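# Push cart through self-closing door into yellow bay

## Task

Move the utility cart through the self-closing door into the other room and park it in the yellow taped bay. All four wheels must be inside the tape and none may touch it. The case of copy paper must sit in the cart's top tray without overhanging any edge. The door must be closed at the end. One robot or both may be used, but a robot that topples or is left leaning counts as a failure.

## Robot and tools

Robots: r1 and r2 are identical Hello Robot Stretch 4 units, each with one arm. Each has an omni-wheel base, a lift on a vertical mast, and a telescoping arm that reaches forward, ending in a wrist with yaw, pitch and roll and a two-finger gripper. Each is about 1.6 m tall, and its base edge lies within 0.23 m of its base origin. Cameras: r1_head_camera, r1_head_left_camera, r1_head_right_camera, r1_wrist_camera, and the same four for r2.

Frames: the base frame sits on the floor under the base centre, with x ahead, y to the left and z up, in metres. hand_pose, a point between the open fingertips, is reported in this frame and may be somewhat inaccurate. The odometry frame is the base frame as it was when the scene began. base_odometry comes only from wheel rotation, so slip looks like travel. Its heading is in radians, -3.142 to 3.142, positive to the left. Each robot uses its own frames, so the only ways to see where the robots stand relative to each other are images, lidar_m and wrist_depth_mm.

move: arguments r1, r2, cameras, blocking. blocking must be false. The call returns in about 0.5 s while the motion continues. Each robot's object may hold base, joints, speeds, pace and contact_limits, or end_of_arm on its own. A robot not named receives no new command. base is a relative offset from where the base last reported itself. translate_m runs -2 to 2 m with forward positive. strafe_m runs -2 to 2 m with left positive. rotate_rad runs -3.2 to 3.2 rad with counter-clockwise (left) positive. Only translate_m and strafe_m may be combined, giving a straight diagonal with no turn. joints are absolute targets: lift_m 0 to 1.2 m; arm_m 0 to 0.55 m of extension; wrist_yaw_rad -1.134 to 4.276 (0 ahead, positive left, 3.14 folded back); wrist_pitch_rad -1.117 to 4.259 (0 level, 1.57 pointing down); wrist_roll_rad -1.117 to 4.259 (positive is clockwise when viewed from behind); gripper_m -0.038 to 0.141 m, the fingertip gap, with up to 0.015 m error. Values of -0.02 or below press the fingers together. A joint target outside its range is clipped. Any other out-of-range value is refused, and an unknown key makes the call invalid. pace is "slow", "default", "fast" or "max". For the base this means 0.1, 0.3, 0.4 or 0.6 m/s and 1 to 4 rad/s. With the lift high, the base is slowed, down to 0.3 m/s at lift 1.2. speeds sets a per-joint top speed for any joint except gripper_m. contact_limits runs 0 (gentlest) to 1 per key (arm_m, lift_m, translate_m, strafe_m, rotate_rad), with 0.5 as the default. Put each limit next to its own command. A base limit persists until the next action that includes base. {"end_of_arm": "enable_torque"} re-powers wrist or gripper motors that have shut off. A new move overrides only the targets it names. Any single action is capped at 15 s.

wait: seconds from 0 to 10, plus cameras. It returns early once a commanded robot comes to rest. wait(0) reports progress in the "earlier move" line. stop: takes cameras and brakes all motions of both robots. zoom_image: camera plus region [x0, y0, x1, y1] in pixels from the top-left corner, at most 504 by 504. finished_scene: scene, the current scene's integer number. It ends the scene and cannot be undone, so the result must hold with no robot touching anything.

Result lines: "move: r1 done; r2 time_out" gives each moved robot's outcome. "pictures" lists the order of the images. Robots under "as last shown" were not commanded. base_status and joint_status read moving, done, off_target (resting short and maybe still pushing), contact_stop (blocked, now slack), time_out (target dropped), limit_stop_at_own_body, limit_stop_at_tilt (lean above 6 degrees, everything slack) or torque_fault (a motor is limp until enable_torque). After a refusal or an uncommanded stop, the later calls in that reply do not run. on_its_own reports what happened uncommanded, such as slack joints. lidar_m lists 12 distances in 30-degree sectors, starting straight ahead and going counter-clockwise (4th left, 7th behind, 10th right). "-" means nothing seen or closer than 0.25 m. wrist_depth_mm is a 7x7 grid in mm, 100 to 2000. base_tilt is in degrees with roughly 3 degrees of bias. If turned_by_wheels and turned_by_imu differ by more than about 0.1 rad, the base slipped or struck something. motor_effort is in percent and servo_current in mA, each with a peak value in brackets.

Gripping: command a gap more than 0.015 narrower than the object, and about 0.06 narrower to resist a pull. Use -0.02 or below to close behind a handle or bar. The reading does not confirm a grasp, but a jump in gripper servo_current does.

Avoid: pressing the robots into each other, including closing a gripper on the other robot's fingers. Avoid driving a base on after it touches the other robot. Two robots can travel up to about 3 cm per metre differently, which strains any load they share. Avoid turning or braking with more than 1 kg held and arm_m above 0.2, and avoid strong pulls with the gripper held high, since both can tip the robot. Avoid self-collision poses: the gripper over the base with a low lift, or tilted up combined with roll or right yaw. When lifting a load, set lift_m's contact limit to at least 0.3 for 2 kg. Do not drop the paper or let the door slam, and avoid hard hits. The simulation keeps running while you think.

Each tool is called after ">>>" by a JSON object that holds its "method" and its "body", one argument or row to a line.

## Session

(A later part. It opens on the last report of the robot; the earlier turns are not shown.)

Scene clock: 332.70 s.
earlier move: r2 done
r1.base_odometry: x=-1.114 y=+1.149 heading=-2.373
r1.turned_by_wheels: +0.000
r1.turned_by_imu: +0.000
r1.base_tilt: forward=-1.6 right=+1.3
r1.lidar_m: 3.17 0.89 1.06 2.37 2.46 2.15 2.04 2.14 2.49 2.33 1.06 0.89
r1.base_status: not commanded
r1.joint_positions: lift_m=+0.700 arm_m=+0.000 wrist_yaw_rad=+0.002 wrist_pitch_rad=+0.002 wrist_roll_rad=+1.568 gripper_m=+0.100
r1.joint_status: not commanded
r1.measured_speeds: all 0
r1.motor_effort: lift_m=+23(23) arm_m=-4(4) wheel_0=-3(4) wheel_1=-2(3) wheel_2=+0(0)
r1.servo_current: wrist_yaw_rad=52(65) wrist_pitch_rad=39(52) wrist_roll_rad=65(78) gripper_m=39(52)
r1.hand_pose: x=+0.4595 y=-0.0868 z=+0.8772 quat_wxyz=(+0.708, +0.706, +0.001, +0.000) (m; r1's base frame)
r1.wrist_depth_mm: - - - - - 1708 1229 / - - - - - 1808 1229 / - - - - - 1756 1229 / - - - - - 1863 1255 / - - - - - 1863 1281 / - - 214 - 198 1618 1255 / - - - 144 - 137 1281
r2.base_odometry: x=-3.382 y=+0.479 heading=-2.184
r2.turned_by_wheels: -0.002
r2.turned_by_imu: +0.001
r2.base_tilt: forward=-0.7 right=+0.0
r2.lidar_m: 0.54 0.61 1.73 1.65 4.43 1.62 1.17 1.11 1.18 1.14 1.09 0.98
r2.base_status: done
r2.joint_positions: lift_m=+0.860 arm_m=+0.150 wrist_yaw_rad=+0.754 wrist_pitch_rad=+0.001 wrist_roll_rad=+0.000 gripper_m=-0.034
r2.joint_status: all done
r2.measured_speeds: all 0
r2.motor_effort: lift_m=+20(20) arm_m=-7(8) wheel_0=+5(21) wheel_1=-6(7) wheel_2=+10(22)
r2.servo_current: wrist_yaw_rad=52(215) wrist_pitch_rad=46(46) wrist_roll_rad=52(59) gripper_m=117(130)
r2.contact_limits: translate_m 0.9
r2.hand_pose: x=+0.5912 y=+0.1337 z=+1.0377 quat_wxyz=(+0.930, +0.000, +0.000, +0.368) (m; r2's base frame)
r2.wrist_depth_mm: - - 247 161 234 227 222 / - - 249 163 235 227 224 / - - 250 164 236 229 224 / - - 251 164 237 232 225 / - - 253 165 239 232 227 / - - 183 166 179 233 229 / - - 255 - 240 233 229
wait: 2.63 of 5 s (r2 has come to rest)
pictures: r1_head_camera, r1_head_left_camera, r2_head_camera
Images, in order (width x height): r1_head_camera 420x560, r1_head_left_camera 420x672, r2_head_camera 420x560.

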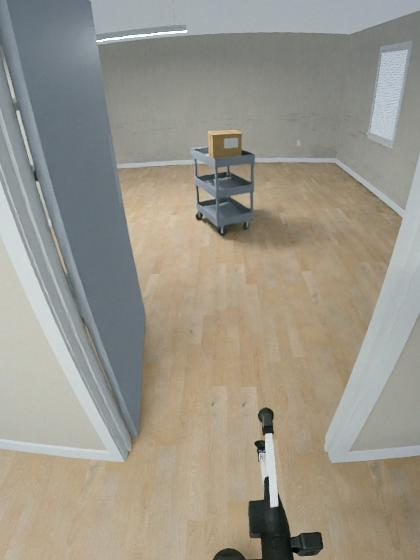

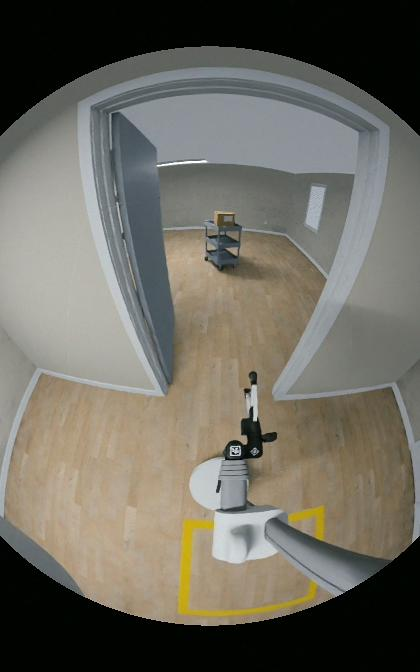

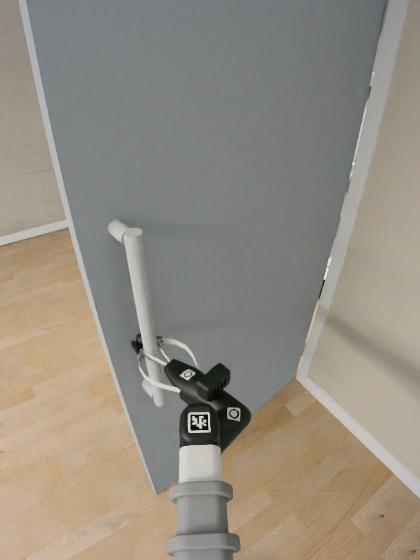

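>>> {"method": "move", "body": {
  "blocking": false,
  "r1": {"base":{"translate_m":0.3,"strafe_m":-0.22},"pace":"fast"},
  "cameras": []
}}

>>> {"method": "wait", "body": {
  "seconds": 4,
  "cameras": []
}}

>>> {"method": "move", "body": {
  "blocking": false,
  "r1": {"base":{"translate_m":1.95},"pace":"max"},
  "cameras": []
}}

>>> {"method": "wait", "body": {
  "seconds": 7,
  "cameras": ["r1_head_camera","r1_head_left_camera"]
}}

Scene clock: 342.30 s.
move: r1 moving
r1.base_odometry: x=-1.165 y=+1.142 heading=-2.373
r1.turned_by_wheels: +0.000
r1.turned_by_imu: -0.001
r1.base_tilt: forward=-1.6 right=+1.2
r1.lidar_m: 3.14 0.86 1.00 2.40 2.50 2.17 2.09 2.23 2.43 2.30 1.02 0.83
r1.base_status: translate_m moving; strafe_m moving
r1.joint_positions: lift_m=+0.700 arm_m=+0.000 wrist_yaw_rad=+0.002 wrist_pitch_rad=+0.002 wrist_roll_rad=+1.568 gripper_m=+0.100
r1.joint_status: not commanded
r1.measured_speeds: translate_m=+0.161 strafe_m=-0.118 rotate_rad=+0.001 lift_m=+0.000 arm_m=+0.000 wrist_yaw_rad=+0.000 wrist_pitch_rad=+0.000 wrist_roll_rad=+0.000
r1.motor_effort: lift_m=+23(23) arm_m=-3(4) wheel_0=+12(12) wheel_1=-4(7) wheel_2=-10(11)
r1.servo_current: wrist_yaw_rad=46(65) wrist_pitch_rad=39(46) wrist_roll_rad=59(59) gripper_m=46(46)
r1.hand_pose: x=+0.4595 y=-0.0868 z=+0.8772 quat_wxyz=(+0.708, +0.706, +0.001, +0.000) (m; r1's base frame)
r1.wrist_depth_mm: - - - - - 1708 1229 / - - - - - 1756 1229 / - - - - - 1756 1229 / - - - - - 1756 1255 / - - - - - 1863 1255 / - - 214 - 198 1618 1281 / - - - 144 - 1661 1281
r2: as last shown
r2.turned_by_wheels: +0.000
r2.turned_by_imu: +0.000
r2.base_tilt: forward=-0.6 right=+0.0
r2.lidar_m: 0.56 0.59 1.74 1.68 4.44 1.62 1.19 1.11 1.17 1.14 1.07 0.95
r2.motor_effort: lift_m=+20(20) arm_m=-7(7) wheel_0=+5(6) wheel_1=-6(7) wheel_2=+11(11)
r2.servo_current: wrist_yaw_rad=52(65) wrist_pitch_rad=46(46) wrist_roll_rad=46(52) gripper_m=124(124)
r2.contact_limits: translate_m 0.9
r2.wrist_depth_mm: - - 247 161 234 227 222 / - - 249 163 235 228 224 / - - 249 163 236 229 224 / - - 251 165 238 230 226 / - - 252 166 239 233 227 / - - 184 166 179 232 229 / - - 256 - 240 231 229
pictures: none
No camera images: "cameras" was empty.

Scene clock: 344.00 s.
earlier move: r1 done
r1.base_odometry: x=-1.482 y=+1.099 heading=-2.373
r1.turned_by_wheels: +0.000
r1.turned_by_imu: -0.001
r1.base_tilt: forward=-1.6 right=+1.3
r1.lidar_m: 2.87 1.01 0.82 1.79 2.69 2.44 2.33 2.47 2.20 1.70 0.61 0.49
r1.base_status: done
r1.joint_positions: lift_m=+0.700 arm_m=+0.000 wrist_yaw_rad=+0.002 wrist_pitch_rad=+0.002 wrist_roll_rad=+1.568 gripper_m=+0.100
r1.joint_status: not commanded
r1.measured_speeds: all 0
r1.motor_effort: lift_m=+23(23) arm_m=-4(4) wheel_0=-2(13) wheel_1=-3(7) wheel_2=+2(11)
r1.servo_current: wrist_yaw_rad=46(65) wrist_pitch_rad=52(52) wrist_roll_rad=39(65) gripper_m=46(46)
r1.hand_pose: x=+0.4595 y=-0.0868 z=+0.8772 quat_wxyz=(+0.708, +0.706, +0.001, +0.000) (m; r1's base frame)
r1.wrist_depth_mm: - - - - - 1576 1160 / - - - - - 1756 1255 / - - - - - 1756 1255 / - - - - - 1808 1255 / - - - - - 1808 1281 / - - 215 - 198 1618 1255 / - - - 144 - 1863 1308
r2.base_odometry: x=-3.382 y=+0.479 heading=-2.184
r2.turned_by_wheels: +0.000
r2.turned_by_imu: +0.000
r2.base_tilt: forward=-0.6 right=+0.1
r2.lidar_m: 0.56 0.60 1.76 1.70 4.40 1.60 1.17 1.11 1.17 1.16 1.10 0.96
r2.base_status: not commanded
r2.joint_positions: lift_m=+0.860 arm_m=+0.150 wrist_yaw_rad=+0.754 wrist_pitch_rad=+0.001 wrist_roll_rad=+0.000 gripper_m=-0.034
r2.joint_status: not commanded
r2.measured_speeds: all 0
r2.motor_effort: lift_m=+20(20) arm_m=-7(7) wheel_0=+5(6) wheel_1=-6(7) wheel_2=+11(11)
r2.servo_current: wrist_yaw_rad=52(65) wrist_pitch_rad=39(46) wrist_roll_rad=46(59) gripper_m=124(124)
r2.contact_limits: translate_m 0.9
r2.hand_pose: x=+0.5912 y=+0.1337 z=+1.0377 quat_wxyz=(+0.930, +0.000, +0.000, +0.368) (m; r2's base frame)
r2.wrist_depth_mm: - - 247 161 234 228 222 / - - 249 163 235 228 223 / - - 249 163 236 229 225 / - - 252 165 237 231 226 / - - 253 165 240 232 227 / - - 184 166 179 233 229 / - - 256 - 239 233 230
wait: 1.70 of 4 s (r1 has come to rest)
pictures: none
No camera images: "cameras" was empty.

Scene clock: 344.50 s.
move: r1 moving
r1.base_odometry: x=-1.516 y=+1.066 heading=-2.373
r1.turned_by_wheels: +0.000
r1.turned_by_imu: +0.000
r1.base_tilt: forward=-1.6 right=+1.3
r1.lidar_m: 2.85 1.01 0.80 1.61 2.68 2.49 2.40 2.54 2.21 1.53 0.57 0.48
r1.base_status: translate_m moving
r1.joint_positions: lift_m=+0.700 arm_m=+0.000 wrist_yaw_rad=+0.002 wrist_pitch_rad=+0.002 wrist_roll_rad=+1.568 gripper_m=+0.100
r1.joint_status: not commanded
r1.measured_speeds: translate_m=+0.184 strafe_m=-0.001 rotate_rad=+0.002 lift_m=+0.000 arm_m=+0.000 wrist_yaw_rad=+0.000 wrist_pitch_rad=+0.000 wrist_roll_rad=+0.000
r1.motor_effort: lift_m=+23(23) arm_m=-4(4) wheel_0=+8(8) wheel_1=+6(7) wheel_2=-10(11)
r1.servo_current: wrist_yaw_rad=46(52) wrist_pitch_rad=39(52) wrist_roll_rad=46(52) gripper_m=46(52)
r1.hand_pose: x=+0.4595 y=-0.0868 z=+0.8772 quat_wxyz=(+0.708, +0.706, +0.001, +0.000) (m; r1's base frame)
r1.wrist_depth_mm: - 300 - - - 1618 1160 / - - - - - 1756 1255 / - - - - - 1808 1229 / - - - - - 1863 1255 / - - - - - 1808 1281 / - - 214 - 198 1618 1281 / - - - 144 - 1808 1281
r2: as last shown
r2.base_tilt: forward=-0.6 right=+0.0
r2.lidar_m: 0.55 0.60 1.72 1.65 4.42 1.64 1.17 1.12 1.18 1.13 1.10 0.96
r2.motor_effort: lift_m=+20(20) arm_m=-7(7) wheel_0=+5(6) wheel_1=-7(7) wheel_2=+11(11)
r2.servo_current: wrist_yaw_rad=52(52) wrist_pitch_rad=39(39) wrist_roll_rad=46(65) gripper_m=117(124)
r2.contact_limits: translate_m 0.9
r2.wrist_depth_mm: - - 248 161 234 228 222 / - - 249 163 235 229 224 / - - 250 163 236 229 224 / - - 251 164 238 230 225 / - - 253 166 239 231 227 / - - 184 166 180 233 229 / - - 257 - 239 233 229
pictures: none
No camera images: "cameras" was empty.

Scene clock: 349.83 s.
earlier move: r1 done
r1.base_odometry: x=-2.884 y=-0.257 heading=-2.373
r1.turned_by_wheels: +0.000
r1.turned_by_imu: +0.000
r1.base_tilt: forward=-1.6 right=+1.3
r1.lidar_m: 0.97 0.97 2.68 1.26 0.84 1.06 1.37 1.41 1.98 2.14 2.23 3.07
r1.base_status: done
r1.joint_positions: lift_m=+0.700 arm_m=+0.000 wrist_yaw_rad=+0.002 wrist_pitch_rad=+0.002 wrist_roll_rad=+1.568 gripper_m=+0.100
r1.joint_status: not commanded
r1.measured_speeds: all 0
r1.motor_effort: lift_m=+22(23) arm_m=-4(4) wheel_0=+2(11) wheel_1=+1(9) wheel_2=+2(13)
r1.servo_current: wrist_yaw_rad=46(65) wrist_pitch_rad=39(52) wrist_roll_rad=46(72) gripper_m=46(52)
r1.hand_pose: x=+0.4595 y=-0.0868 z=+0.8774 quat_wxyz=(+0.708, +0.706, +0.001, +0.000) (m; r1's base frame)
r1.wrist_depth_mm: - - - - - 1756 1205 / - - - - - 1756 1205 / - - - - - 1756 1255 / - - - - - 1661 1160 / - - - - - - - / - - 216 960 198 - - / - - - 144 1308 - -
r2.base_odometry: x=-3.382 y=+0.479 heading=-2.184
r2.turned_by_wheels: +0.000
r2.turned_by_imu: +0.001
r2.base_tilt: forward=-0.6 right=+0.1
r2.lidar_m: 0.55 0.58 1.31 1.67 4.41 1.64 1.18 1.09 1.18 1.16 1.10 0.97
r2.base_status: not commanded
r2.joint_positions: lift_m=+0.860 arm_m=+0.150 wrist_yaw_rad=+0.754 wrist_pitch_rad=+0.001 wrist_roll_rad=+0.000 gripper_m=-0.034
r2.joint_status: not commanded
r2.measured_speeds: all 0
r2.motor_effort: lift_m=+20(20) arm_m=-7(8) wheel_0=+5(6) wheel_1=-6(7) wheel_2=+11(11)
r2.servo_current: wrist_yaw_rad=52(59) wrist_pitch_rad=46(46) wrist_roll_rad=52(65) gripper_m=117(130)
r2.contact_limits: translate_m 0.9
r2.hand_pose: x=+0.5912 y=+0.1337 z=+1.0377 quat_wxyz=(+0.930, +0.000, +0.000, +0.368) (m; r2's base frame)
r2.wrist_depth_mm: - - 246 161 235 228 222 / - - 250 163 235 228 224 / - - 251 164 236 229 225 / - - 251 164 238 230 225 / - - 254 165 239 232 228 / - - 184 166 179 234 229 / - - 256 - 240 232 229
wait: 5.33 of 7 s (r1 has come to rest)
pictures: r1_head_camera, r1_head_left_camera
Images, in order (width x height): r1_head_camera 420x560, r1_head_left_camera 420x672.

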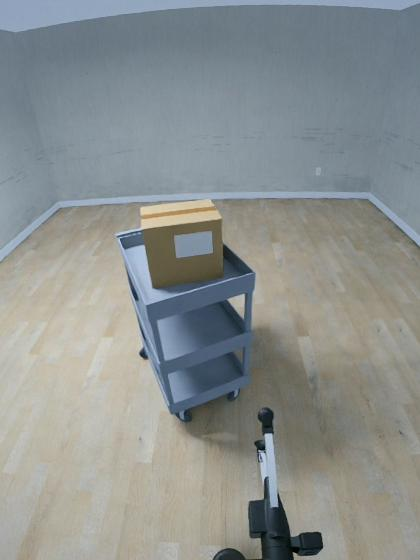

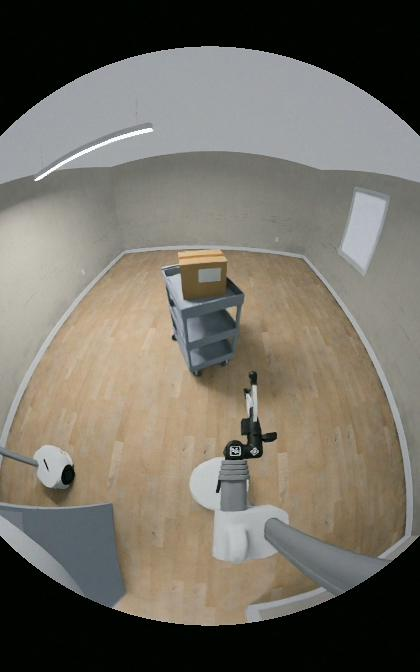

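>>> {"method": "zoom_image", "body": {
  "camera": "r1_head_camera",
  "region": [90, 180, 290, 430]
}}

Scaled by 2.016 from the camera's 420x560 image, which has a finer 600x800 frame.

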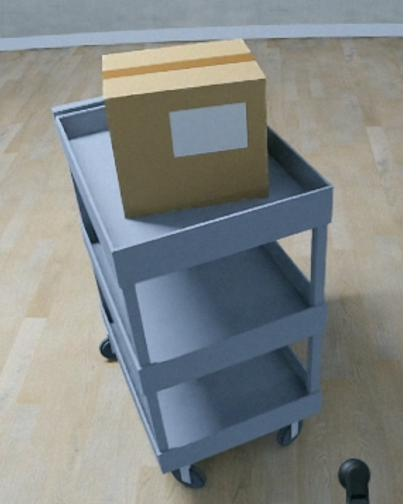

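>>> {"method": "move", "body": {
  "blocking": false,
  "r1": {"base":{"translate_m":0.3,"strafe_m":-0.21},"joints":{"lift_m":0.97}},
  "cameras": []
}}

>>> {"method": "wait", "body": {
  "seconds": 4,
  "cameras": []
}}

>>> {"method": "move", "body": {
  "blocking": false,
  "r1": {"base":{"rotate_rad":0.47},"joints":{"wrist_pitch_rad":1.57,"arm_m":0.1}},
  "cameras": []
}}

>>> {"method": "wait", "body": {
  "seconds": 4,
  "cameras": ["r1_head_camera","r1_wrist_camera","r1_head_left_camera"]
}}

Scene clock: 391.10 s.
move: r1 moving
r1.base_odometry: x=-2.918 y=-0.262 heading=-2.373
r1.turned_by_wheels: +0.000
r1.turned_by_imu: -0.001
r1.base_tilt: forward=-1.6 right=+1.3
r1.lidar_m: 0.96 0.95 2.67 1.28 0.91 1.13 1.41 1.43 2.02 2.14 2.22 3.06
r1.base_status: translate_m moving; strafe_m moving
r1.joint_positions: lift_m=+0.738 arm_m=+0.000 wrist_yaw_rad=+0.002 wrist_pitch_rad=+0.002 wrist_roll_rad=+1.568 gripper_m=+0.100
r1.joint_status: lift_m moving
r1.measured_speeds: translate_m=+0.110 strafe_m=-0.077 rotate_rad=+0.001 lift_m=+0.146 arm_m=+0.000 wrist_yaw_rad=+0.000 wrist_pitch_rad=+0.000 wrist_roll_rad=+0.000
r1.motor_effort: lift_m=+26(28) arm_m=-4(4) wheel_0=+10(11) wheel_1=-5(5) wheel_2=-7(9)
r1.servo_current: wrist_yaw_rad=59(65) wrist_pitch_rad=39(46) wrist_roll_rad=46(65) gripper_m=46(46)
r1.hand_pose: x=+0.4595 y=-0.0868 z=+0.9152 quat_wxyz=(+0.708, +0.706, +0.001, +0.000) (m; r1's base frame)
r1.wrist_depth_mm: - - - - - 1863 1281 / - - - - - 1808 1308 / - - - - - 1808 1336 / - - - - - 1708 1336 / - - - - - - - / - - 213 931 192 - - / - - - 144 - - -
r2: as last shown
r2.turned_by_imu: +0.000
r2.lidar_m: 0.52 0.60 1.34 1.69 4.43 1.63 1.20 1.10 1.19 1.14 1.08 0.96
r2.motor_effort: lift_m=+20(20) arm_m=-8(8) wheel_0=+6(6) wheel_1=-6(7) wheel_2=+11(11)
r2.servo_current: wrist_yaw_rad=39(52) wrist_pitch_rad=39(46) wrist_roll_rad=46(52) gripper_m=117(124)
r2.contact_limits: translate_m 0.9
r2.wrist_depth_mm: - - 247 161 234 228 222 / - - 249 163 235 229 224 / - - 250 163 236 229 225 / - - 251 164 237 230 227 / - - 252 166 240 232 228 / - - 184 166 179 233 229 / - - 256 - 239 232 229
pictures: none
No camera images: "cameras" was empty.

Scene clock: 393.20 s.
earlier move: r1 done
r1.base_odometry: x=-3.246 y=-0.314 heading=-2.373
r1.turned_by_wheels: +0.000
r1.turned_by_imu: -0.001
r1.base_tilt: forward=-1.6 right=+1.3
r1.lidar_m: 0.80 0.76 2.88 1.54 1.20 1.40 1.63 1.70 2.05 1.94 2.03 2.76
r1.base_status: done
r1.joint_positions: lift_m=+0.970 arm_m=+0.000 wrist_yaw_rad=+0.002 wrist_pitch_rad=+0.002 wrist_roll_rad=+1.568 gripper_m=+0.100
r1.joint_status: all done
r1.measured_speeds: all 0
r1.motor_effort: lift_m=+24(28) arm_m=-4(4) wheel_0=-1(12) wheel_1=-3(6) wheel_2=+1(9)
r1.servo_current: wrist_yaw_rad=52(65) wrist_pitch_rad=46(46) wrist_roll_rad=39(65) gripper_m=46(46)
r1.hand_pose: x=+0.4595 y=-0.0868 z=+1.1472 quat_wxyz=(+0.708, +0.706, +0.001, +0.000) (m; r1's base frame)
r1.wrist_depth_mm: - - - - - - 1618 / - - - - - - 1661 / - - - - - - 1618 / - - - - - - 1661 / - - - - - - 1708 / - - 215 - 198 - 1618 / - - - 144 891 597 -
r2.base_odometry: x=-3.382 y=+0.479 heading=-2.184
r2.turned_by_wheels: +0.000
r2.turned_by_imu: +0.000
r2.base_tilt: forward=-0.7 right=+0.0
r2.lidar_m: 0.53 0.60 1.54 1.66 4.40 1.61 1.18 1.12 1.13 1.17 1.11 0.96
r2.base_status: not commanded
r2.joint_positions: lift_m=+0.860 arm_m=+0.150 wrist_yaw_rad=+0.754 wrist_pitch_rad=+0.001 wrist_roll_rad=+0.000 gripper_m=-0.034
r2.joint_status: not commanded
r2.measured_speeds: all 0
r2.motor_effort: lift_m=+20(20) arm_m=-7(8) wheel_0=+5(6) wheel_1=-7(7) wheel_2=+11(11)
r2.servo_current: wrist_yaw_rad=52(65) wrist_pitch_rad=46(46) wrist_roll_rad=52(59) gripper_m=124(130)
r2.contact_limits: translate_m 0.9
r2.hand_pose: x=+0.5912 y=+0.1337 z=+1.0377 quat_wxyz=(+0.930, +0.000, +0.000, +0.368) (m; r2's base frame)
r2.wrist_depth_mm: - - 247 162 233 227 222 / - - 248 163 236 229 224 / - - 250 163 237 230 224 / - - 251 165 238 230 226 / - - 253 165 239 232 227 / - - 184 167 179 233 229 / - - 256 - 240 232 231
wait: 2.10 of 4 s (r1 has come to rest)
pictures: none
No camera images: "cameras" was empty.

Scene clock: 393.70 s.
move: r1 moving
r1.base_odometry: x=-3.246 y=-0.314 heading=-2.159
r1.turned_by_wheels: +0.214
r1.turned_by_imu: +0.214
r1.base_tilt: forward=-1.6 right=+1.3
r1.lidar_m: 0.75 0.78 2.79 1.51 1.19 1.72 1.64 1.90 1.95 1.97 2.20 3.67
r1.base_status: rotate_rad moving
r1.joint_positions: lift_m=+0.970 arm_m=+0.051 wrist_yaw_rad=+0.002 wrist_pitch_rad=+0.583 wrist_roll_rad=+1.568 gripper_m=+0.100
r1.joint_status: arm_m moving; wrist_pitch_rad moving
r1.measured_speeds: translate_m=-0.001 strafe_m=+0.000 rotate_rad=+0.824 lift_m=+0.000 arm_m=+0.195 wrist_yaw_rad=+0.000 wrist_pitch_rad=+1.818 wrist_roll_rad=+0.000
r1.motor_effort: lift_m=+24(24) arm_m=+4(8) wheel_0=-7(9) wheel_1=-6(7) wheel_2=-6(8)
r1.servo_current: wrist_yaw_rad=59(65) wrist_pitch_rad=72(85) wrist_roll_rad=65(65) gripper_m=39(46)
r1.hand_pose: x=+0.4626 y=-0.0870 z=+0.9891 quat_wxyz=(+0.678, +0.676, +0.204, -0.202) (m; r1's base frame)
r1.wrist_depth_mm: - - - 1983 1499 1160 976 / - - - - 1499 1182 991 / - - - - 1499 1182 991 / - - - - 1499 1182 1008 / - - - 1921 854 991 1025 / - 647 214 627 189 917 991 / - 591 676 144 - - 976
r2: as last shown
r2.lidar_m: 0.56 0.59 1.55 1.66 4.42 1.61 1.15 1.11 1.17 1.15 1.11 0.98
r2.motor_effort: lift_m=+20(20) arm_m=-7(8) wheel_0=+6(6) wheel_1=-6(7) wheel_2=+11(11)
r2.servo_current: wrist_yaw_rad=52(59) wrist_pitch_rad=39(46) wrist_roll_rad=52(52) gripper_m=124(124)
r2.contact_limits: translate_m 0.9
r2.wrist_depth_mm: - - 246 161 234 228 222 / - - 248 163 235 228 224 / - - 250 163 236 230 224 / - - 251 164 237 230 225 / - - 254 165 239 232 228 / - - 184 166 179 233 229 / - - 255 - 240 231 230
pictures: none
No camera images: "cameras" was empty.

Scene clock: 394.73 s.
earlier move: r1 done
r1.base_odometry: x=-3.246 y=-0.314 heading=-1.904
r1.turned_by_wheels: +0.256
r1.turned_by_imu: +0.258
r1.base_tilt: forward=-1.6 right=+1.3
r1.lidar_m: 0.77 2.93 1.68 1.20 1.32 1.63 1.68 2.07 1.95 2.00 2.65 0.81
r1.base_status: done
r1.joint_positions: lift_m=+0.970 arm_m=+0.100 wrist_yaw_rad=+0.002 wrist_pitch_rad=+1.567 wrist_roll_rad=+1.568 gripper_m=+0.100
r1.joint_status: all done
r1.measured_speeds: all 0
r1.motor_effort: lift_m=+24(24) arm_m=+4(8) wheel_0=-3(9) wheel_1=-1(7) wheel_2=+0(8)
r1.servo_current: wrist_yaw_rad=46(65) wrist_pitch_rad=46(91) wrist_roll_rad=39(65) gripper_m=46(46)
r1.hand_pose: x=+0.2720 y=-0.0874 z=+0.8594 quat_wxyz=(+0.502, +0.500, +0.500, -0.498) (m; r1's base frame)
r1.wrist_depth_mm: 1078 1078 1060 1078 1098 1098 1078 / 1078 1060 1078 1078 1078 1078 1078 / 1078 1078 1078 1078 1060 1078 1078 / - 1060 1060 1098 866 866 1060 / 917 1078 1060 1060 866 878 1060 / 891 1078 216 1078 198 1060 1078 / 1060 1060 1078 145 1098 1078 1078
r2.base_odometry: x=-3.382 y=+0.479 heading=-2.184
r2.turned_by_wheels: +0.000
r2.turned_by_imu: +0.000
r2.base_tilt: forward=-0.7 right=+0.1
r2.lidar_m: 0.52 0.58 1.54 1.65 4.39 1.63 1.19 1.10 1.19 1.15 1.08 0.98
r2.base_status: not commanded
r2.joint_positions: lift_m=+0.860 arm_m=+0.150 wrist_yaw_rad=+0.754 wrist_pitch_rad=+0.001 wrist_roll_rad=+0.000 gripper_m=-0.034
r2.joint_status: not commanded
r2.measured_speeds: all 0
r2.motor_effort: lift_m=+20(20) arm_m=-7(8) wheel_0=+5(6) wheel_1=-6(7) wheel_2=+11(11)
r2.servo_current: wrist_yaw_rad=52(59) wrist_pitch_rad=39(46) wrist_roll_rad=46(59) gripper_m=117(124)
r2.contact_limits: translate_m 0.9
r2.hand_pose: x=+0.5912 y=+0.1337 z=+1.0377 quat_wxyz=(+0.930, +0.000, +0.000, +0.368) (m; r2's base frame)
r2.wrist_depth_mm: - - 246 161 235 227 222 / - - 248 163 235 228 224 / - - 250 163 236 230 224 / - - 252 164 238 231 226 / - - 254 165 239 232 227 / - - 185 165 179 233 229 / - - 256 - 240 234 230
wait: 1.03 of 4 s (r1 has come to rest)
pictures: r1_head_camera, r1_head_left_camera, r1_wrist_camera
Images, in order (width x height): r1_head_camera 420x560, r1_head_left_camera 420x672, r1_wrist_camera 616x392.

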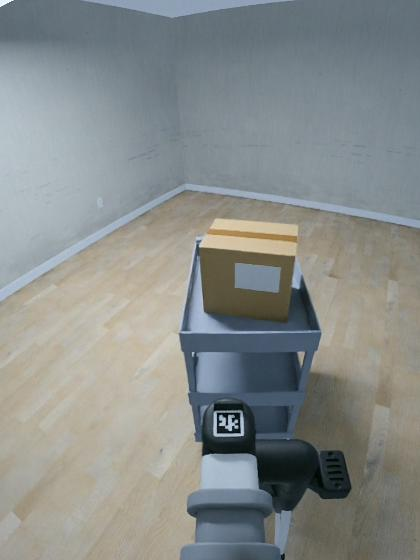

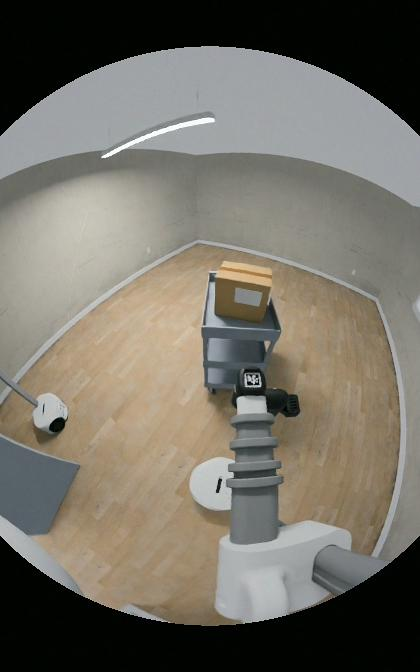

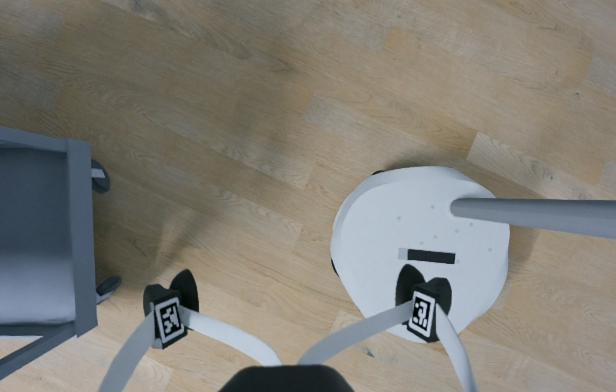

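>>> {"method": "move", "body": {
  "blocking": false,
  "r1": {"base":{"translate_m":0.25,"strafe_m":0.02},"joints":{"lift_m":1.02,"arm_m":0.25}},
  "cameras": []
}}

>>> {"method": "wait", "body": {
  "seconds": 4,
  "cameras": ["r1_head_camera","r1_wrist_camera"]
}}

Scene clock: 405.63 s.
move: r1 moving
r1.base_odometry: x=-3.254 y=-0.345 heading=-1.903
r1.turned_by_wheels: +0.000
r1.turned_by_imu: +0.000
r1.base_tilt: forward=-1.6 right=+1.3
r1.lidar_m: 0.72 2.92 2.76 1.19 1.32 1.67 1.72 2.07 1.97 2.03 2.69 0.79
r1.base_status: translate_m moving; strafe_m moving
r1.joint_positions: lift_m=+1.005 arm_m=+0.151 wrist_yaw_rad=+0.002 wrist_pitch_rad=+1.568 wrist_roll_rad=+1.568 gripper_m=+0.100
r1.joint_status: lift_m moving; arm_m moving
r1.measured_speeds: translate_m=+0.123 strafe_m=+0.010 rotate_rad=-0.002 lift_m=+0.099 arm_m=+0.195 wrist_yaw_rad=+0.000 wrist_pitch_rad=+0.000 wrist_roll_rad=+0.000
r1.motor_effort: lift_m=+23(27) arm_m=+4(7) wheel_0=+5(8) wheel_1=+9(9) wheel_2=-8(10)
r1.servo_current: wrist_yaw_rad=46(52) wrist_pitch_rad=52(52) wrist_roll_rad=59(59) gripper_m=46(46)
r1.hand_pose: x=+0.3226 y=-0.0874 z=+0.8947 quat_wxyz=(+0.502, +0.500, +0.500, -0.498) (m; r1's base frame)
r1.wrist_depth_mm: 1078 1098 1098 1098 1138 1098 1098 / 1098 1118 1098 1118 1118 1118 1118 / - 1098 1098 1138 1098 1098 1138 / - 1118 1098 1098 904 904 1078 / - 1118 1118 1098 904 904 1098 / - 891 215 1098 198 1098 1138 / 1098 1118 1098 145 1098 1098 1098
r2: as last shown
r2.base_tilt: forward=-0.7 right=+0.0
r2.lidar_m: 0.54 0.60 1.53 1.63 4.41 1.61 1.16 1.11 1.18 1.15 1.10 0.96
r2.motor_effort: lift_m=+20(20) arm_m=-7(7) wheel_0=+5(6) wheel_1=-6(7) wheel_2=+11(11)
r2.servo_current: wrist_yaw_rad=46(52) wrist_pitch_rad=39(46) wrist_roll_rad=59(59) gripper_m=117(130)
r2.contact_limits: translate_m 0.9
r2.wrist_depth_mm: - - 246 161 234 228 223 / - - 248 162 235 229 224 / - - 251 163 236 230 224 / - - 251 165 237 231 226 / - - 253 165 239 231 227 / - - 184 166 179 234 229 / - - 256 - 240 232 229
pictures: none
No camera images: "cameras" was empty.

Scene clock: 407.43 s.
earlier move: r1 done
r1.base_odometry: x=-3.309 y=-0.557 heading=-1.903
r1.turned_by_wheels: +0.000
r1.turned_by_imu: +0.000
r1.base_tilt: forward=-1.5 right=+1.3
r1.lidar_m: 0.51 2.80 2.64 1.37 1.23 1.85 1.91 2.22 2.10 2.15 2.80 0.56
r1.base_status: done
r1.joint_positions: lift_m=+1.020 arm_m=+0.250 wrist_yaw_rad=+0.002 wrist_pitch_rad=+1.568 wrist_roll_rad=+1.568 gripper_m=+0.100
r1.joint_status: all done
r1.measured_speeds: all 0
r1.motor_effort: lift_m=+24(27) arm_m=+4(7) wheel_0=+1(9) wheel_1=+2(9) wheel_2=+1(10)
r1.servo_current: wrist_yaw_rad=46(85) wrist_pitch_rad=46(52) wrist_roll_rad=52(65) gripper_m=39(52)
r1.hand_pose: x=+0.4218 y=-0.0874 z=+0.9094 quat_wxyz=(+0.502, +0.500, +0.500, -0.498) (m; r1's base frame)
r1.wrist_depth_mm: 336 332 1118 1118 1138 1118 1118 / 336 310 1138 1118 1138 1118 1118 / 336 314 - 1138 1118 1098 1118 / 336 338 - 1138 1118 904 1138 / 338 319 - 1118 960 917 1138 / 336 273 212 1118 198 917 1138 / 338 317 585 145 1138 1118 1138
r2.base_odometry: x=-3.382 y=+0.479 heading=-2.184
r2.turned_by_wheels: +0.000
r2.turned_by_imu: +0.000
r2.base_tilt: forward=-0.7 right=+0.1
r2.lidar_m: 0.54 0.58 1.51 1.66 4.41 1.62 1.20 1.11 1.16 1.16 1.09 0.96
r2.base_status: not commanded
r2.joint_positions: lift_m=+0.860 arm_m=+0.150 wrist_yaw_rad=+0.754 wrist_pitch_rad=+0.001 wrist_roll_rad=+0.000 gripper_m=-0.034
r2.joint_status: not commanded
r2.measured_speeds: all 0
r2.motor_effort: lift_m=+20(20) arm_m=-7(8) wheel_0=+5(6) wheel_1=-6(7) wheel_2=+11(11)
r2.servo_current: wrist_yaw_rad=46(65) wrist_pitch_rad=46(52) wrist_roll_rad=52(59) gripper_m=124(130)
r2.contact_limits: translate_m 0.9
r2.hand_pose: x=+0.5912 y=+0.1337 z=+1.0377 quat_wxyz=(+0.930, +0.000, +0.000, +0.368) (m; r2's base frame)
r2.wrist_depth_mm: - - 248 161 234 227 222 / - - 247 163 235 228 224 / - - 251 164 236 230 224 / - - 252 164 237 231 226 / - - 253 165 239 232 227 / - - 182 166 179 233 229 / - - 255 - 240 233 230
wait: 1.80 of 4 s (r1 has come to rest)
pictures: r1_head_camera, r1_wrist_camera
Images, in order (width x height): r1_head_camera 420x560, r1_wrist_camera 616x392.

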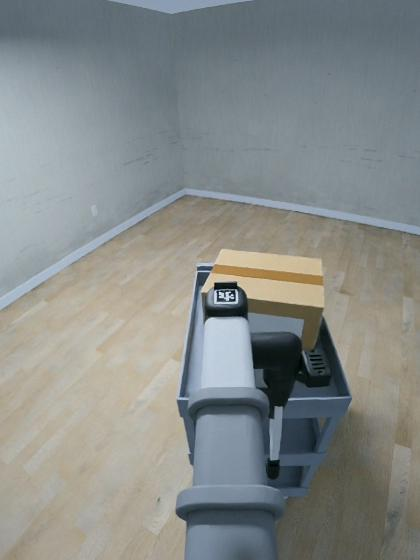

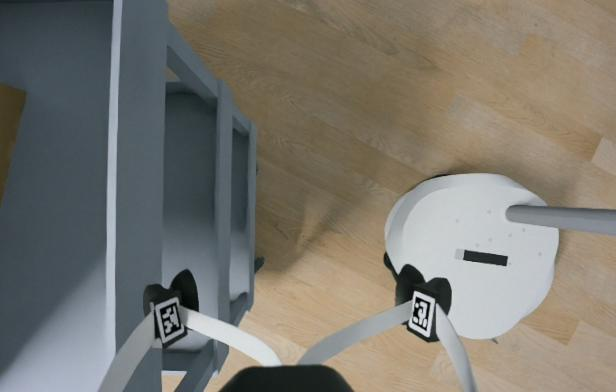

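>>> {"method": "move", "body": {
  "blocking": false,
  "r1": {"base":{"translate_m":0.127},"pace":"slow"},
  "cameras": []
}}

>>> {"method": "wait", "body": {
  "seconds": 3,
  "cameras": ["r1_wrist_camera"]
}}

Scene clock: 423.27 s.
move: r1 moving
r1.base_odometry: x=-3.313 y=-0.569 heading=-1.903
r1.turned_by_wheels: +0.000
r1.turned_by_imu: +0.000
r1.base_tilt: forward=-1.6 right=+1.3
r1.lidar_m: 0.52 2.80 2.63 1.40 1.23 1.84 1.93 2.23 2.09 2.17 2.79 0.51
r1.base_status: translate_m moving
r1.joint_positions: lift_m=+1.020 arm_m=+0.250 wrist_yaw_rad=+0.002 wrist_pitch_rad=+1.568 wrist_roll_rad=+1.568 gripper_m=+0.100
r1.joint_status: not commanded
r1.measured_speeds: translate_m=+0.049 strafe_m=+0.000 rotate_rad=+0.002 lift_m=+0.000 arm_m=+0.000 wrist_yaw_rad=+0.000 wrist_pitch_rad=+0.000 wrist_roll_rad=+0.000
r1.motor_effort: lift_m=+24(24) arm_m=+4(4) wheel_0=+6(6) wheel_1=+5(7) wheel_2=-4(7)
r1.servo_current: wrist_yaw_rad=46(59) wrist_pitch_rad=39(46) wrist_roll_rad=46(65) gripper_m=39(46)
r1.hand_pose: x=+0.4218 y=-0.0874 z=+0.9094 quat_wxyz=(+0.502, +0.500, +0.500, -0.498) (m; r1's base frame)
r1.wrist_depth_mm: 338 332 1160 1138 1098 1118 1118 / 334 334 654 1118 1118 1118 1098 / 338 336 946 1138 1118 1098 1118 / 336 338 991 1118 1118 904 1118 / 334 338 976 1098 946 904 1138 / 334 336 211 1118 197 917 1138 / 336 336 591 145 1118 1138 1118
r2: as last shown
r2.base_tilt: forward=-0.6 right=+0.1
r2.lidar_m: 0.55 0.57 1.50 1.68 4.41 1.61 1.20 1.11 1.18 1.15 1.09 0.96
r2.motor_effort: lift_m=+20(20) arm_m=-7(7) wheel_0=+5(6) wheel_1=-6(7) wheel_2=+11(11)
r2.servo_current: wrist_yaw_rad=46(65) wrist_pitch_rad=46(46) wrist_roll_rad=52(52) gripper_m=117(124)
r2.contact_limits: translate_m 0.9
r2.wrist_depth_mm: - - 248 161 234 227 222 / - - 248 163 236 229 224 / - - 252 163 236 229 224 / - - 251 164 237 231 226 / - - 253 165 240 231 228 / - - 184 166 179 234 229 / - - 255 - 239 232 229
pictures: none
No camera images: "cameras" was empty.

Scene clock: 425.33 s.
earlier move: r1 done
r1.base_odometry: x=-3.350 y=-0.677 heading=-1.903
r1.turned_by_wheels: +0.000
r1.turned_by_imu: +0.000
r1.base_tilt: forward=-1.6 right=+1.2
r1.lidar_m: 0.39 0.43 2.57 1.49 1.27 2.01 2.02 2.27 2.14 2.21 2.90 0.42
r1.base_status: done
r1.joint_positions: lift_m=+1.020 arm_m=+0.250 wrist_yaw_rad=+0.002 wrist_pitch_rad=+1.568 wrist_roll_rad=+1.568 gripper_m=+0.100
r1.joint_status: not commanded
r1.measured_speeds: all 0
r1.motor_effort: lift_m=+24(24) arm_m=+4(5) wheel_0=+3(7) wheel_1=+3(7) wheel_2=-1(7)
r1.servo_current: wrist_yaw_rad=59(59) wrist_pitch_rad=39(52) wrist_roll_rad=52(72) gripper_m=46(52)
r1.hand_pose: x=+0.4218 y=-0.0874 z=+0.9094 quat_wxyz=(+0.502, +0.500, +0.500, -0.498) (m; r1's base frame)
r1.wrist_depth_mm: 182 336 334 336 1118 1118 1138 / 199 277 338 338 1118 1138 1138 / 205 309 336 338 1138 1118 1118 / 217 330 336 1118 1138 931 1138 / 229 336 338 1138 991 917 1138 / 244 315 334 1138 198 904 1138 / 258 325 336 140 1118 1118 1118
r2.base_odometry: x=-3.382 y=+0.479 heading=-2.184
r2.turned_by_wheels: +0.000
r2.turned_by_imu: +0.000
r2.base_tilt: forward=-0.7 right=+0.1
r2.lidar_m: 0.51 0.58 1.50 1.68 4.41 1.62 1.17 1.12 1.16 1.15 1.10 0.96
r2.base_status: not commanded
r2.joint_positions: lift_m=+0.860 arm_m=+0.150 wrist_yaw_rad=+0.754 wrist_pitch_rad=+0.001 wrist_roll_rad=+0.000 gripper_m=-0.034
r2.joint_status: not commanded
r2.measured_speeds: all 0
r2.motor_effort: lift_m=+20(20) arm_m=-7(8) wheel_0=+5(6) wheel_1=-7(7) wheel_2=+11(11)
r2.servo_current: wrist_yaw_rad=39(65) wrist_pitch_rad=46(46) wrist_roll_rad=46(72) gripper_m=117(124)
r2.contact_limits: translate_m 0.9
r2.hand_pose: x=+0.5912 y=+0.1337 z=+1.0377 quat_wxyz=(+0.930, +0.000, +0.000, +0.368) (m; r2's base frame)
r2.wrist_depth_mm: - - 247 161 234 227 223 / - - 248 163 235 228 224 / - - 250 163 236 229 225 / - - 251 164 237 232 225 / - - 253 166 240 232 228 / - - 185 166 179 233 229 / - - 257 - 240 232 230
wait: 2.07 of 3 s (r1 has come to rest)
pictures: r1_wrist_camera
Images, in order (width x height): r1_wrist_camera 616x392.

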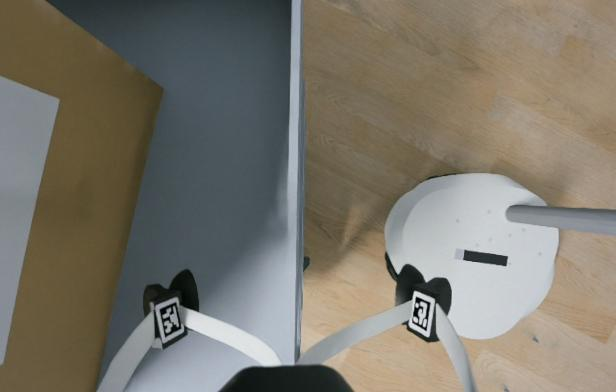

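>>> {"method": "move", "body": {
  "blocking": false,
  "r1": {"joints":{"gripper_m":0.06}},
  "cameras": []
}}

>>> {"method": "wait", "body": {
  "seconds": 1,
  "cameras": []
}}

>>> {"method": "move", "body": {
  "blocking": false,
  "r1": {"joints":{"lift_m":0.935},"pace":"slow","contact_limits":{"lift_m":0.2}},
  "cameras": []
}}

>>> {"method": "wait", "body": {
  "seconds": 2,
  "cameras": ["r1_wrist_camera"]
}}

>>> {"method": "move", "body": {
  "blocking": false,
  "r1": {"joints":{"gripper_m":-0.03}},
  "cameras": []
}}

>>> {"method": "wait", "body": {
  "seconds": 1.5,
  "cameras": ["r1_wrist_camera","r1_head_camera","r1_head_left_camera"]
}}

Scene clock: 434.23 s.
move: r1 moving
r1.base_odometry: x=-3.350 y=-0.677 heading=-1.903
r1.turned_by_wheels: +0.000
r1.turned_by_imu: +0.000
r1.base_tilt: forward=-1.6 right=+1.3
r1.lidar_m: 0.39 0.46 2.58 1.50 1.30 1.99 2.03 2.24 2.12 2.21 2.91 0.41
r1.base_status: not commanded
r1.joint_positions: lift_m=+1.020 arm_m=+0.250 wrist_yaw_rad=+0.002 wrist_pitch_rad=+1.568 wrist_roll_rad=+1.568 gripper_m=+0.084
r1.joint_status: gripper_m moving
r1.measured_speeds: all 0
r1.motor_effort: lift_m=+24(24) arm_m=+4(4) wheel_0=+4(4) wheel_1=+3(3) wheel_2=-1(1)
r1.servo_current: wrist_yaw_rad=52(59) wrist_pitch_rad=33(46) wrist_roll_rad=46(65) gripper_m=91(91)
r1.hand_pose: x=+0.4218 y=-0.0874 z=+0.9094 quat_wxyz=(+0.502, +0.500, +0.500, -0.498) (m; r1's base frame)
r1.wrist_depth_mm: 181 336 336 336 1118 1138 1138 / 199 277 336 338 1118 1138 1118 / 205 310 338 1118 1138 1138 1098 / 216 330 336 1138 1138 917 1138 / 229 336 338 1118 946 917 1138 / 243 332 216 1138 199 917 1118 / 257 319 338 144 1118 1118 1118
r2: as last shown
r2.base_tilt: forward=-0.6 right=+0.1
r2.lidar_m: 0.55 0.60 1.51 1.65 4.39 1.64 1.18 1.11 1.19 1.16 1.10 0.95
r2.motor_effort: lift_m=+20(20) arm_m=-7(8) wheel_0=+6(6) wheel_1=-6(7) wheel_2=+11(11)
r2.servo_current: wrist_yaw_rad=39(52) wrist_pitch_rad=39(46) wrist_roll_rad=46(59) gripper_m=117(130)
r2.contact_limits: translate_m 0.9
r2.wrist_depth_mm: - - 248 161 235 228 221 / - - 250 163 235 229 224 / - - 249 163 236 229 225 / - - 251 164 238 231 225 / - - 254 165 241 233 227 / - - 184 166 179 233 229 / - - 256 - 240 231 229
pictures: none
No camera images: "cameras" was empty.

Scene clock: 435.00 s.
earlier move: r1 done
r1.base_odometry: x=-3.350 y=-0.677 heading=-1.903
r1.turned_by_wheels: +0.000
r1.turned_by_imu: +0.000
r1.base_tilt: forward=-1.6 right=+1.3
r1.lidar_m: 0.40 0.44 2.58 1.49 1.28 2.00 2.02 2.27 2.16 2.21 2.88 0.44
r1.base_status: not commanded
r1.joint_positions: lift_m=+1.020 arm_m=+0.250 wrist_yaw_rad=+0.002 wrist_pitch_rad=+1.568 wrist_roll_rad=+1.568 gripper_m=+0.060
r1.joint_status: all done
r1.measured_speeds: all 0
r1.motor_effort: lift_m=+24(24) arm_m=+4(4) wheel_0=+4(4) wheel_1=+3(4) wheel_2=-1(1)
r1.servo_current: wrist_yaw_rad=46(65) wrist_pitch_rad=33(52) wrist_roll_rad=46(65) gripper_m=52(91)
r1.hand_pose: x=+0.4218 y=-0.0874 z=+0.9094 quat_wxyz=(+0.502, +0.500, +0.500, -0.498) (m; r1's base frame)
r1.wrist_depth_mm: 182 338 334 338 1118 1118 1138 / 199 277 338 334 1118 1138 1118 / 206 310 336 1118 1118 1118 1138 / 217 329 336 1138 1118 917 1118 / 229 338 338 1118 946 917 1118 / 244 338 196 1138 189 917 1138 / 256 314 338 143 1138 1118 1118
r2.base_odometry: x=-3.382 y=+0.479 heading=-2.184
r2.turned_by_wheels: +0.000
r2.turned_by_imu: +0.000
r2.base_tilt: forward=-0.7 right=+0.1
r2.lidar_m: 0.54 0.58 1.52 1.68 4.42 1.64 1.18 1.11 1.16 1.16 1.08 0.95
r2.base_status: not commanded
r2.joint_positions: lift_m=+0.860 arm_m=+0.150 wrist_yaw_rad=+0.754 wrist_pitch_rad=+0.001 wrist_roll_rad=+0.000 gripper_m=-0.034
r2.joint_status: not commanded
r2.measured_speeds: all 0
r2.motor_effort: lift_m=+20(20) arm_m=-7(8) wheel_0=+6(6) wheel_1=-6(7) wheel_2=+11(11)
r2.servo_current: wrist_yaw_rad=46(59) wrist_pitch_rad=39(46) wrist_roll_rad=52(59) gripper_m=117(130)
r2.contact_limits: translate_m 0.9
r2.hand_pose: x=+0.5912 y=+0.1337 z=+1.0377 quat_wxyz=(+0.930, +0.000, +0.000, +0.368) (m; r2's base frame)
r2.wrist_depth_mm: - - 247 161 234 228 222 / - - 248 163 236 228 224 / - - 250 164 236 230 225 / - - 251 164 238 232 227 / - - 254 165 238 231 228 / - - 184 167 180 233 229 / - - 256 - 240 232 230
wait: 0.77 of 1 s (r1 has come to rest)
pictures: none
No camera images: "cameras" was empty.

Scene clock: 435.50 s.
move: r1 moving
r1.base_odometry: x=-3.350 y=-0.677 heading=-1.903
r1.turned_by_wheels: +0.000
r1.turned_by_imu: +0.000
r1.base_tilt: forward=-1.6 right=+1.3
r1.lidar_m: 0.38 0.44 2.58 1.49 1.26 1.99 2.02 2.27 2.14 2.21 2.89 0.43
r1.base_status: not commanded
r1.joint_positions: lift_m=+0.995 arm_m=+0.250 wrist_yaw_rad=+0.002 wrist_pitch_rad=+1.568 wrist_roll_rad=+1.568 gripper_m=+0.060
r1.joint_status: lift_m moving
r1.measured_speeds: translate_m=+0.000 strafe_m=+0.000 rotate_rad=+0.000 lift_m=-0.097 arm_m=+0.000 wrist_yaw_rad=+0.000 wrist_pitch_rad=+0.000 wrist_roll_rad=+0.000
r1.motor_effort: lift_m=+9(23) arm_m=+4(4) wheel_0=+3(4) wheel_1=+3(4) wheel_2=-1(1)
r1.servo_current: wrist_yaw_rad=46(59) wrist_pitch_rad=39(46) wrist_roll_rad=46(59) gripper_m=46(52)
r1.contact_limits: lift_m 0.2
r1.hand_pose: x=+0.4218 y=-0.0874 z=+0.8850 quat_wxyz=(+0.502, +0.500, +0.500, -0.498) (m; r1's base frame)
r1.wrist_depth_mm: 182 317 315 314 1078 1098 1118 / 199 285 315 315 1098 1098 1118 / 206 310 317 315 1118 1098 1118 / 219 317 317 315 1098 891 1118 / 229 315 315 1098 931 917 904 / 243 315 198 1098 189 904 1098 / 257 314 319 143 1098 1118 1098
r2: as last shown
r2.base_tilt: forward=-0.7 right=+0.0
r2.lidar_m: 0.53 0.60 1.51 1.66 4.42 1.61 1.18 1.11 1.16 1.12 1.10 0.96
r2.motor_effort: lift_m=+20(20) arm_m=-7(7) wheel_0=+6(6) wheel_1=-6(7) wheel_2=+11(11)
r2.servo_current: wrist_yaw_rad=46(59) wrist_pitch_rad=39(39) wrist_roll_rad=46(52) gripper_m=124(124)
r2.contact_limits: translate_m 0.9
r2.wrist_depth_mm: - - 247 161 234 228 222 / - - 249 163 235 228 224 / - - 251 163 236 229 225 / - - 250 164 238 231 225 / - - 253 165 238 232 226 / - - 184 166 179 232 229 / - - 255 - 240 232 229
pictures: none
No camera images: "cameras" was empty.

Scene clock: 436.60 s.
earlier move: r1 done
r1.base_odometry: x=-3.350 y=-0.677 heading=-1.903
r1.turned_by_wheels: +0.000
r1.turned_by_imu: +0.000
r1.base_tilt: forward=-1.6 right=+1.3
r1.lidar_m: 0.39 0.44 2.57 1.46 1.26 2.00 2.04 2.29 2.14 2.21 2.88 0.41
r1.base_status: not commanded
r1.joint_positions: lift_m=+0.936 arm_m=+0.250 wrist_yaw_rad=+0.002 wrist_pitch_rad=+1.568 wrist_roll_rad=+1.568 gripper_m=+0.060
r1.joint_status: all done
r1.measured_speeds: all 0
r1.motor_effort: lift_m=+12(23) arm_m=+4(4) wheel_0=+3(4) wheel_1=+3(4) wheel_2=-1(1)
r1.servo_current: wrist_yaw_rad=46(65) wrist_pitch_rad=33(52) wrist_roll_rad=52(59) gripper_m=46(52)
r1.contact_limits: lift_m 0.2
r1.hand_pose: x=+0.4218 y=-0.0874 z=+0.8253 quat_wxyz=(+0.502, +0.500, +0.500, -0.498) (m; r1's base frame)
r1.wrist_depth_mm: 182 252 253 253 1042 1042 1008 / 199 253 252 1042 1060 1025 1042 / 206 253 253 1060 1042 1025 1042 / 216 252 254 1042 1025 831 1042 / 229 252 252 1042 917 820 831 / 240 253 210 252 189 831 831 / 249 252 252 143 1042 842 1042
r2.base_odometry: x=-3.382 y=+0.479 heading=-2.184
r2.turned_by_wheels: +0.000
r2.turned_by_imu: +0.000
r2.base_tilt: forward=-0.6 right=+0.0
r2.lidar_m: 0.54 0.59 1.48 1.66 4.42 1.61 1.19 1.12 1.18 1.16 1.09 0.93
r2.base_status: not commanded
r2.joint_positions: lift_m=+0.860 arm_m=+0.150 wrist_yaw_rad=+0.754 wrist_pitch_rad=+0.001 wrist_roll_rad=+0.000 gripper_m=-0.034
r2.joint_status: not commanded
r2.measured_speeds: all 0
r2.motor_effort: lift_m=+20(20) arm_m=-7(7) wheel_0=+5(6) wheel_1=-6(7) wheel_2=+11(11)
r2.servo_current: wrist_yaw_rad=46(65) wrist_pitch_rad=39(46) wrist_roll_rad=52(52) gripper_m=117(130)
r2.contact_limits: translate_m 0.9
r2.hand_pose: x=+0.5912 y=+0.1337 z=+1.0377 quat_wxyz=(+0.930, +0.000, +0.000, +0.368) (m; r2's base frame)
r2.wrist_depth_mm: - - 246 161 234 228 221 / - - 248 163 235 229 224 / - - 249 163 236 229 224 / - - 252 164 237 230 226 / - - 254 165 239 232 227 / - - 184 166 179 232 229 / - - 256 - 240 233 230
wait: 1.10 of 2 s (r1 has come to rest)
pictures: r1_wrist_camera
Images, in order (width x height): r1_wrist_camera 616x392.

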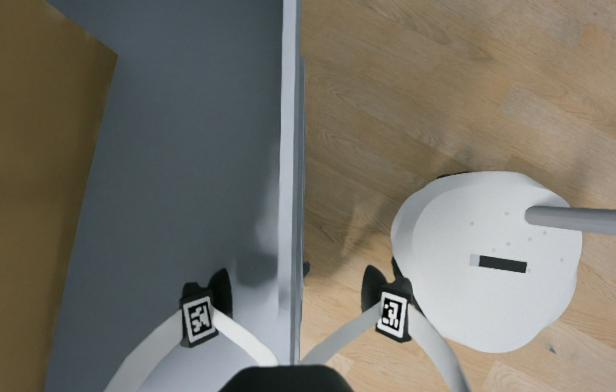

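Scene clock: 437.10 s.
move: r1 moving
r1.base_odometry: x=-3.350 y=-0.677 heading=-1.903
r1.turned_by_wheels: +0.000
r1.turned_by_imu: +0.000
r1.base_tilt: forward=-1.6 right=+1.2
r1.lidar_m: 0.40 0.44 2.59 1.49 1.27 1.98 2.03 2.27 2.14 2.20 2.90 0.42
r1.base_status: not commanded
r1.joint_positions: lift_m=+0.936 arm_m=+0.250 wrist_yaw_rad=+0.002 wrist_pitch_rad=+1.568 wrist_roll_rad=+1.568 gripper_m=+0.041
r1.joint_status: gripper_m moving
r1.measured_speeds: all 0
r1.motor_effort: lift_m=+12(12) arm_m=+4(4) wheel_0=+3(4) wheel_1=+3(4) wheel_2=-1(1)
r1.servo_current: wrist_yaw_rad=39(65) wrist_pitch_rad=33(46) wrist_roll_rad=46(59) gripper_m=98(98)
r1.contact_limits: lift_m 0.2
r1.hand_pose: x=+0.4218 y=-0.0874 z=+0.8253 quat_wxyz=(+0.502, +0.500, +0.500, -0.498) (m; r1's base frame)
r1.wrist_depth_mm: 182 252 253 252 1042 1008 1042 / 199 252 252 1060 1042 1042 1042 / 206 252 252 1060 1042 1042 1042 / 216 253 252 1042 1042 820 1042 / 229 253 254 1042 917 820 820 / 239 253 208 253 192 820 842 / 251 254 253 143 1025 831 1042
r2: as last shown
r2.base_tilt: forward=-0.7 right=+0.1
r2.lidar_m: 0.54 0.59 1.50 1.67 4.42 1.61 1.18 1.11 1.14 1.16 1.08 0.95
r2.motor_effort: lift_m=+20(20) arm_m=-7(7) wheel_0=+6(6) wheel_1=-6(7) wheel_2=+11(11)
r2.servo_current: wrist_yaw_rad=39(59) wrist_pitch_rad=39(46) wrist_roll_rad=59(59) gripper_m=124(124)
r2.contact_limits: translate_m 0.9
r2.wrist_depth_mm: - - 247 161 235 228 222 / - - 249 163 235 229 224 / - - 250 163 236 229 225 / - - 252 164 238 231 225 / - - 252 166 239 232 228 / - - 185 166 179 233 229 / - - 257 - 240 233 230
pictures: none
No camera images: "cameras" was empty.

Scene clock: 438.20 s.
earlier move: r1 done
r1.base_odometry: x=-3.350 y=-0.677 heading=-1.903
r1.turned_by_wheels: +0.000
r1.turned_by_imu: +0.000
r1.base_tilt: forward=-1.6 right=+1.3
r1.lidar_m: 0.40 0.43 2.58 1.51 1.28 1.97 2.02 2.26 2.14 2.22 2.90 0.42
r1.base_status: not commanded
r1.joint_positions: lift_m=+0.935 arm_m=+0.250 wrist_yaw_rad=+0.002 wrist_pitch_rad=+1.567 wrist_roll_rad=+1.568 gripper_m=-0.029
r1.joint_status: all done
r1.measured_speeds: all 0
r1.motor_effort: lift_m=+14(14) arm_m=-1(5) wheel_0=+3(4) wheel_1=+3(4) wheel_2=-1(1)
r1.servo_current: wrist_yaw_rad=52(72) wrist_pitch_rad=46(46) wrist_roll_rad=39(65) gripper_m=72(143)
r1.contact_limits: lift_m 0.2
r1.hand_pose: x=+0.4221 y=-0.0874 z=+0.8252 quat_wxyz=(+0.502, +0.500, +0.500, -0.498) (m; r1's base frame)
r1.wrist_depth_mm: 182 253 252 252 1042 1042 1060 / 198 252 251 1042 1042 1042 1025 / 202 252 253 1042 1042 1060 1025 / 214 253 253 1060 1042 820 1042 / 229 253 252 252 991 831 831 / 233 253 187 186 820 820 842 / 244 153 253 181 164 842 1042
r2.base_odometry: x=-3.382 y=+0.479 heading=-2.184
r2.turned_by_wheels: +0.000
r2.turned_by_imu: +0.000
r2.base_tilt: forward=-0.7 right=+0.0
r2.lidar_m: 0.54 0.59 1.48 1.67 4.42 1.62 1.18 1.12 1.17 1.16 1.10 0.97
r2.base_status: not commanded
r2.joint_positions: lift_m=+0.860 arm_m=+0.150 wrist_yaw_rad=+0.754 wrist_pitch_rad=+0.001 wrist_roll_rad=+0.000 gripper_m=-0.034
r2.joint_status: not commanded
r2.measured_speeds: all 0
r2.motor_effort: lift_m=+20(20) arm_m=-7(7) wheel_0=+5(6) wheel_1=-7(7) wheel_2=+11(11)
r2.servo_current: wrist_yaw_rad=52(59) wrist_pitch_rad=33(46) wrist_roll_rad=46(65) gripper_m=117(130)
r2.contact_limits: translate_m 0.9
r2.hand_pose: x=+0.5912 y=+0.1337 z=+1.0377 quat_wxyz=(+0.930, +0.000, +0.000, +0.368) (m; r2's base frame)
r2.wrist_depth_mm: - - 247 161 233 228 223 / - - 249 163 236 228 224 / - - 251 164 236 230 225 / - - 251 164 238 230 225 / - - 253 165 240 231 227 / - - 183 166 179 233 229 / - - 256 - 240 232 230
wait: 1.10 of 1.5 s (r1 has come to rest)
pictures: r1_head_camera, r1_head_left_camera, r1_wrist_camera
Images, in order (width x height): r1_head_camera 420x560, r1_head_left_camera 420x672, r1_wrist_camera 616x392.

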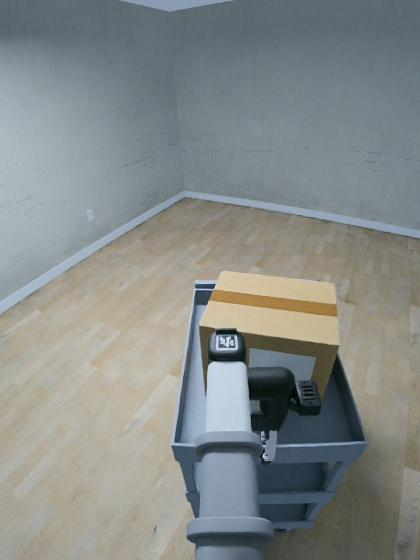

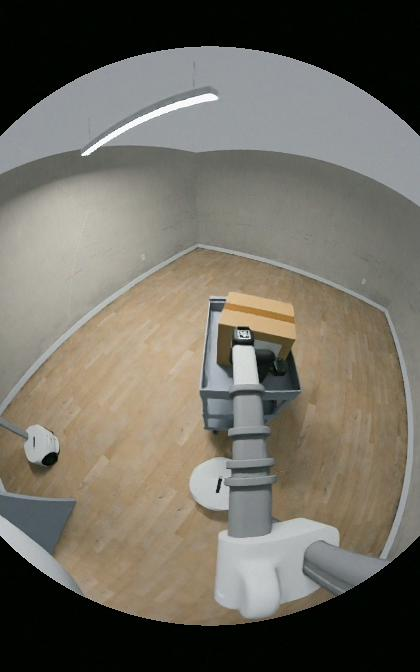

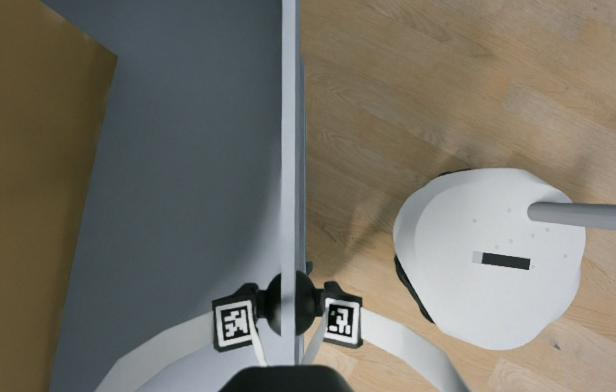

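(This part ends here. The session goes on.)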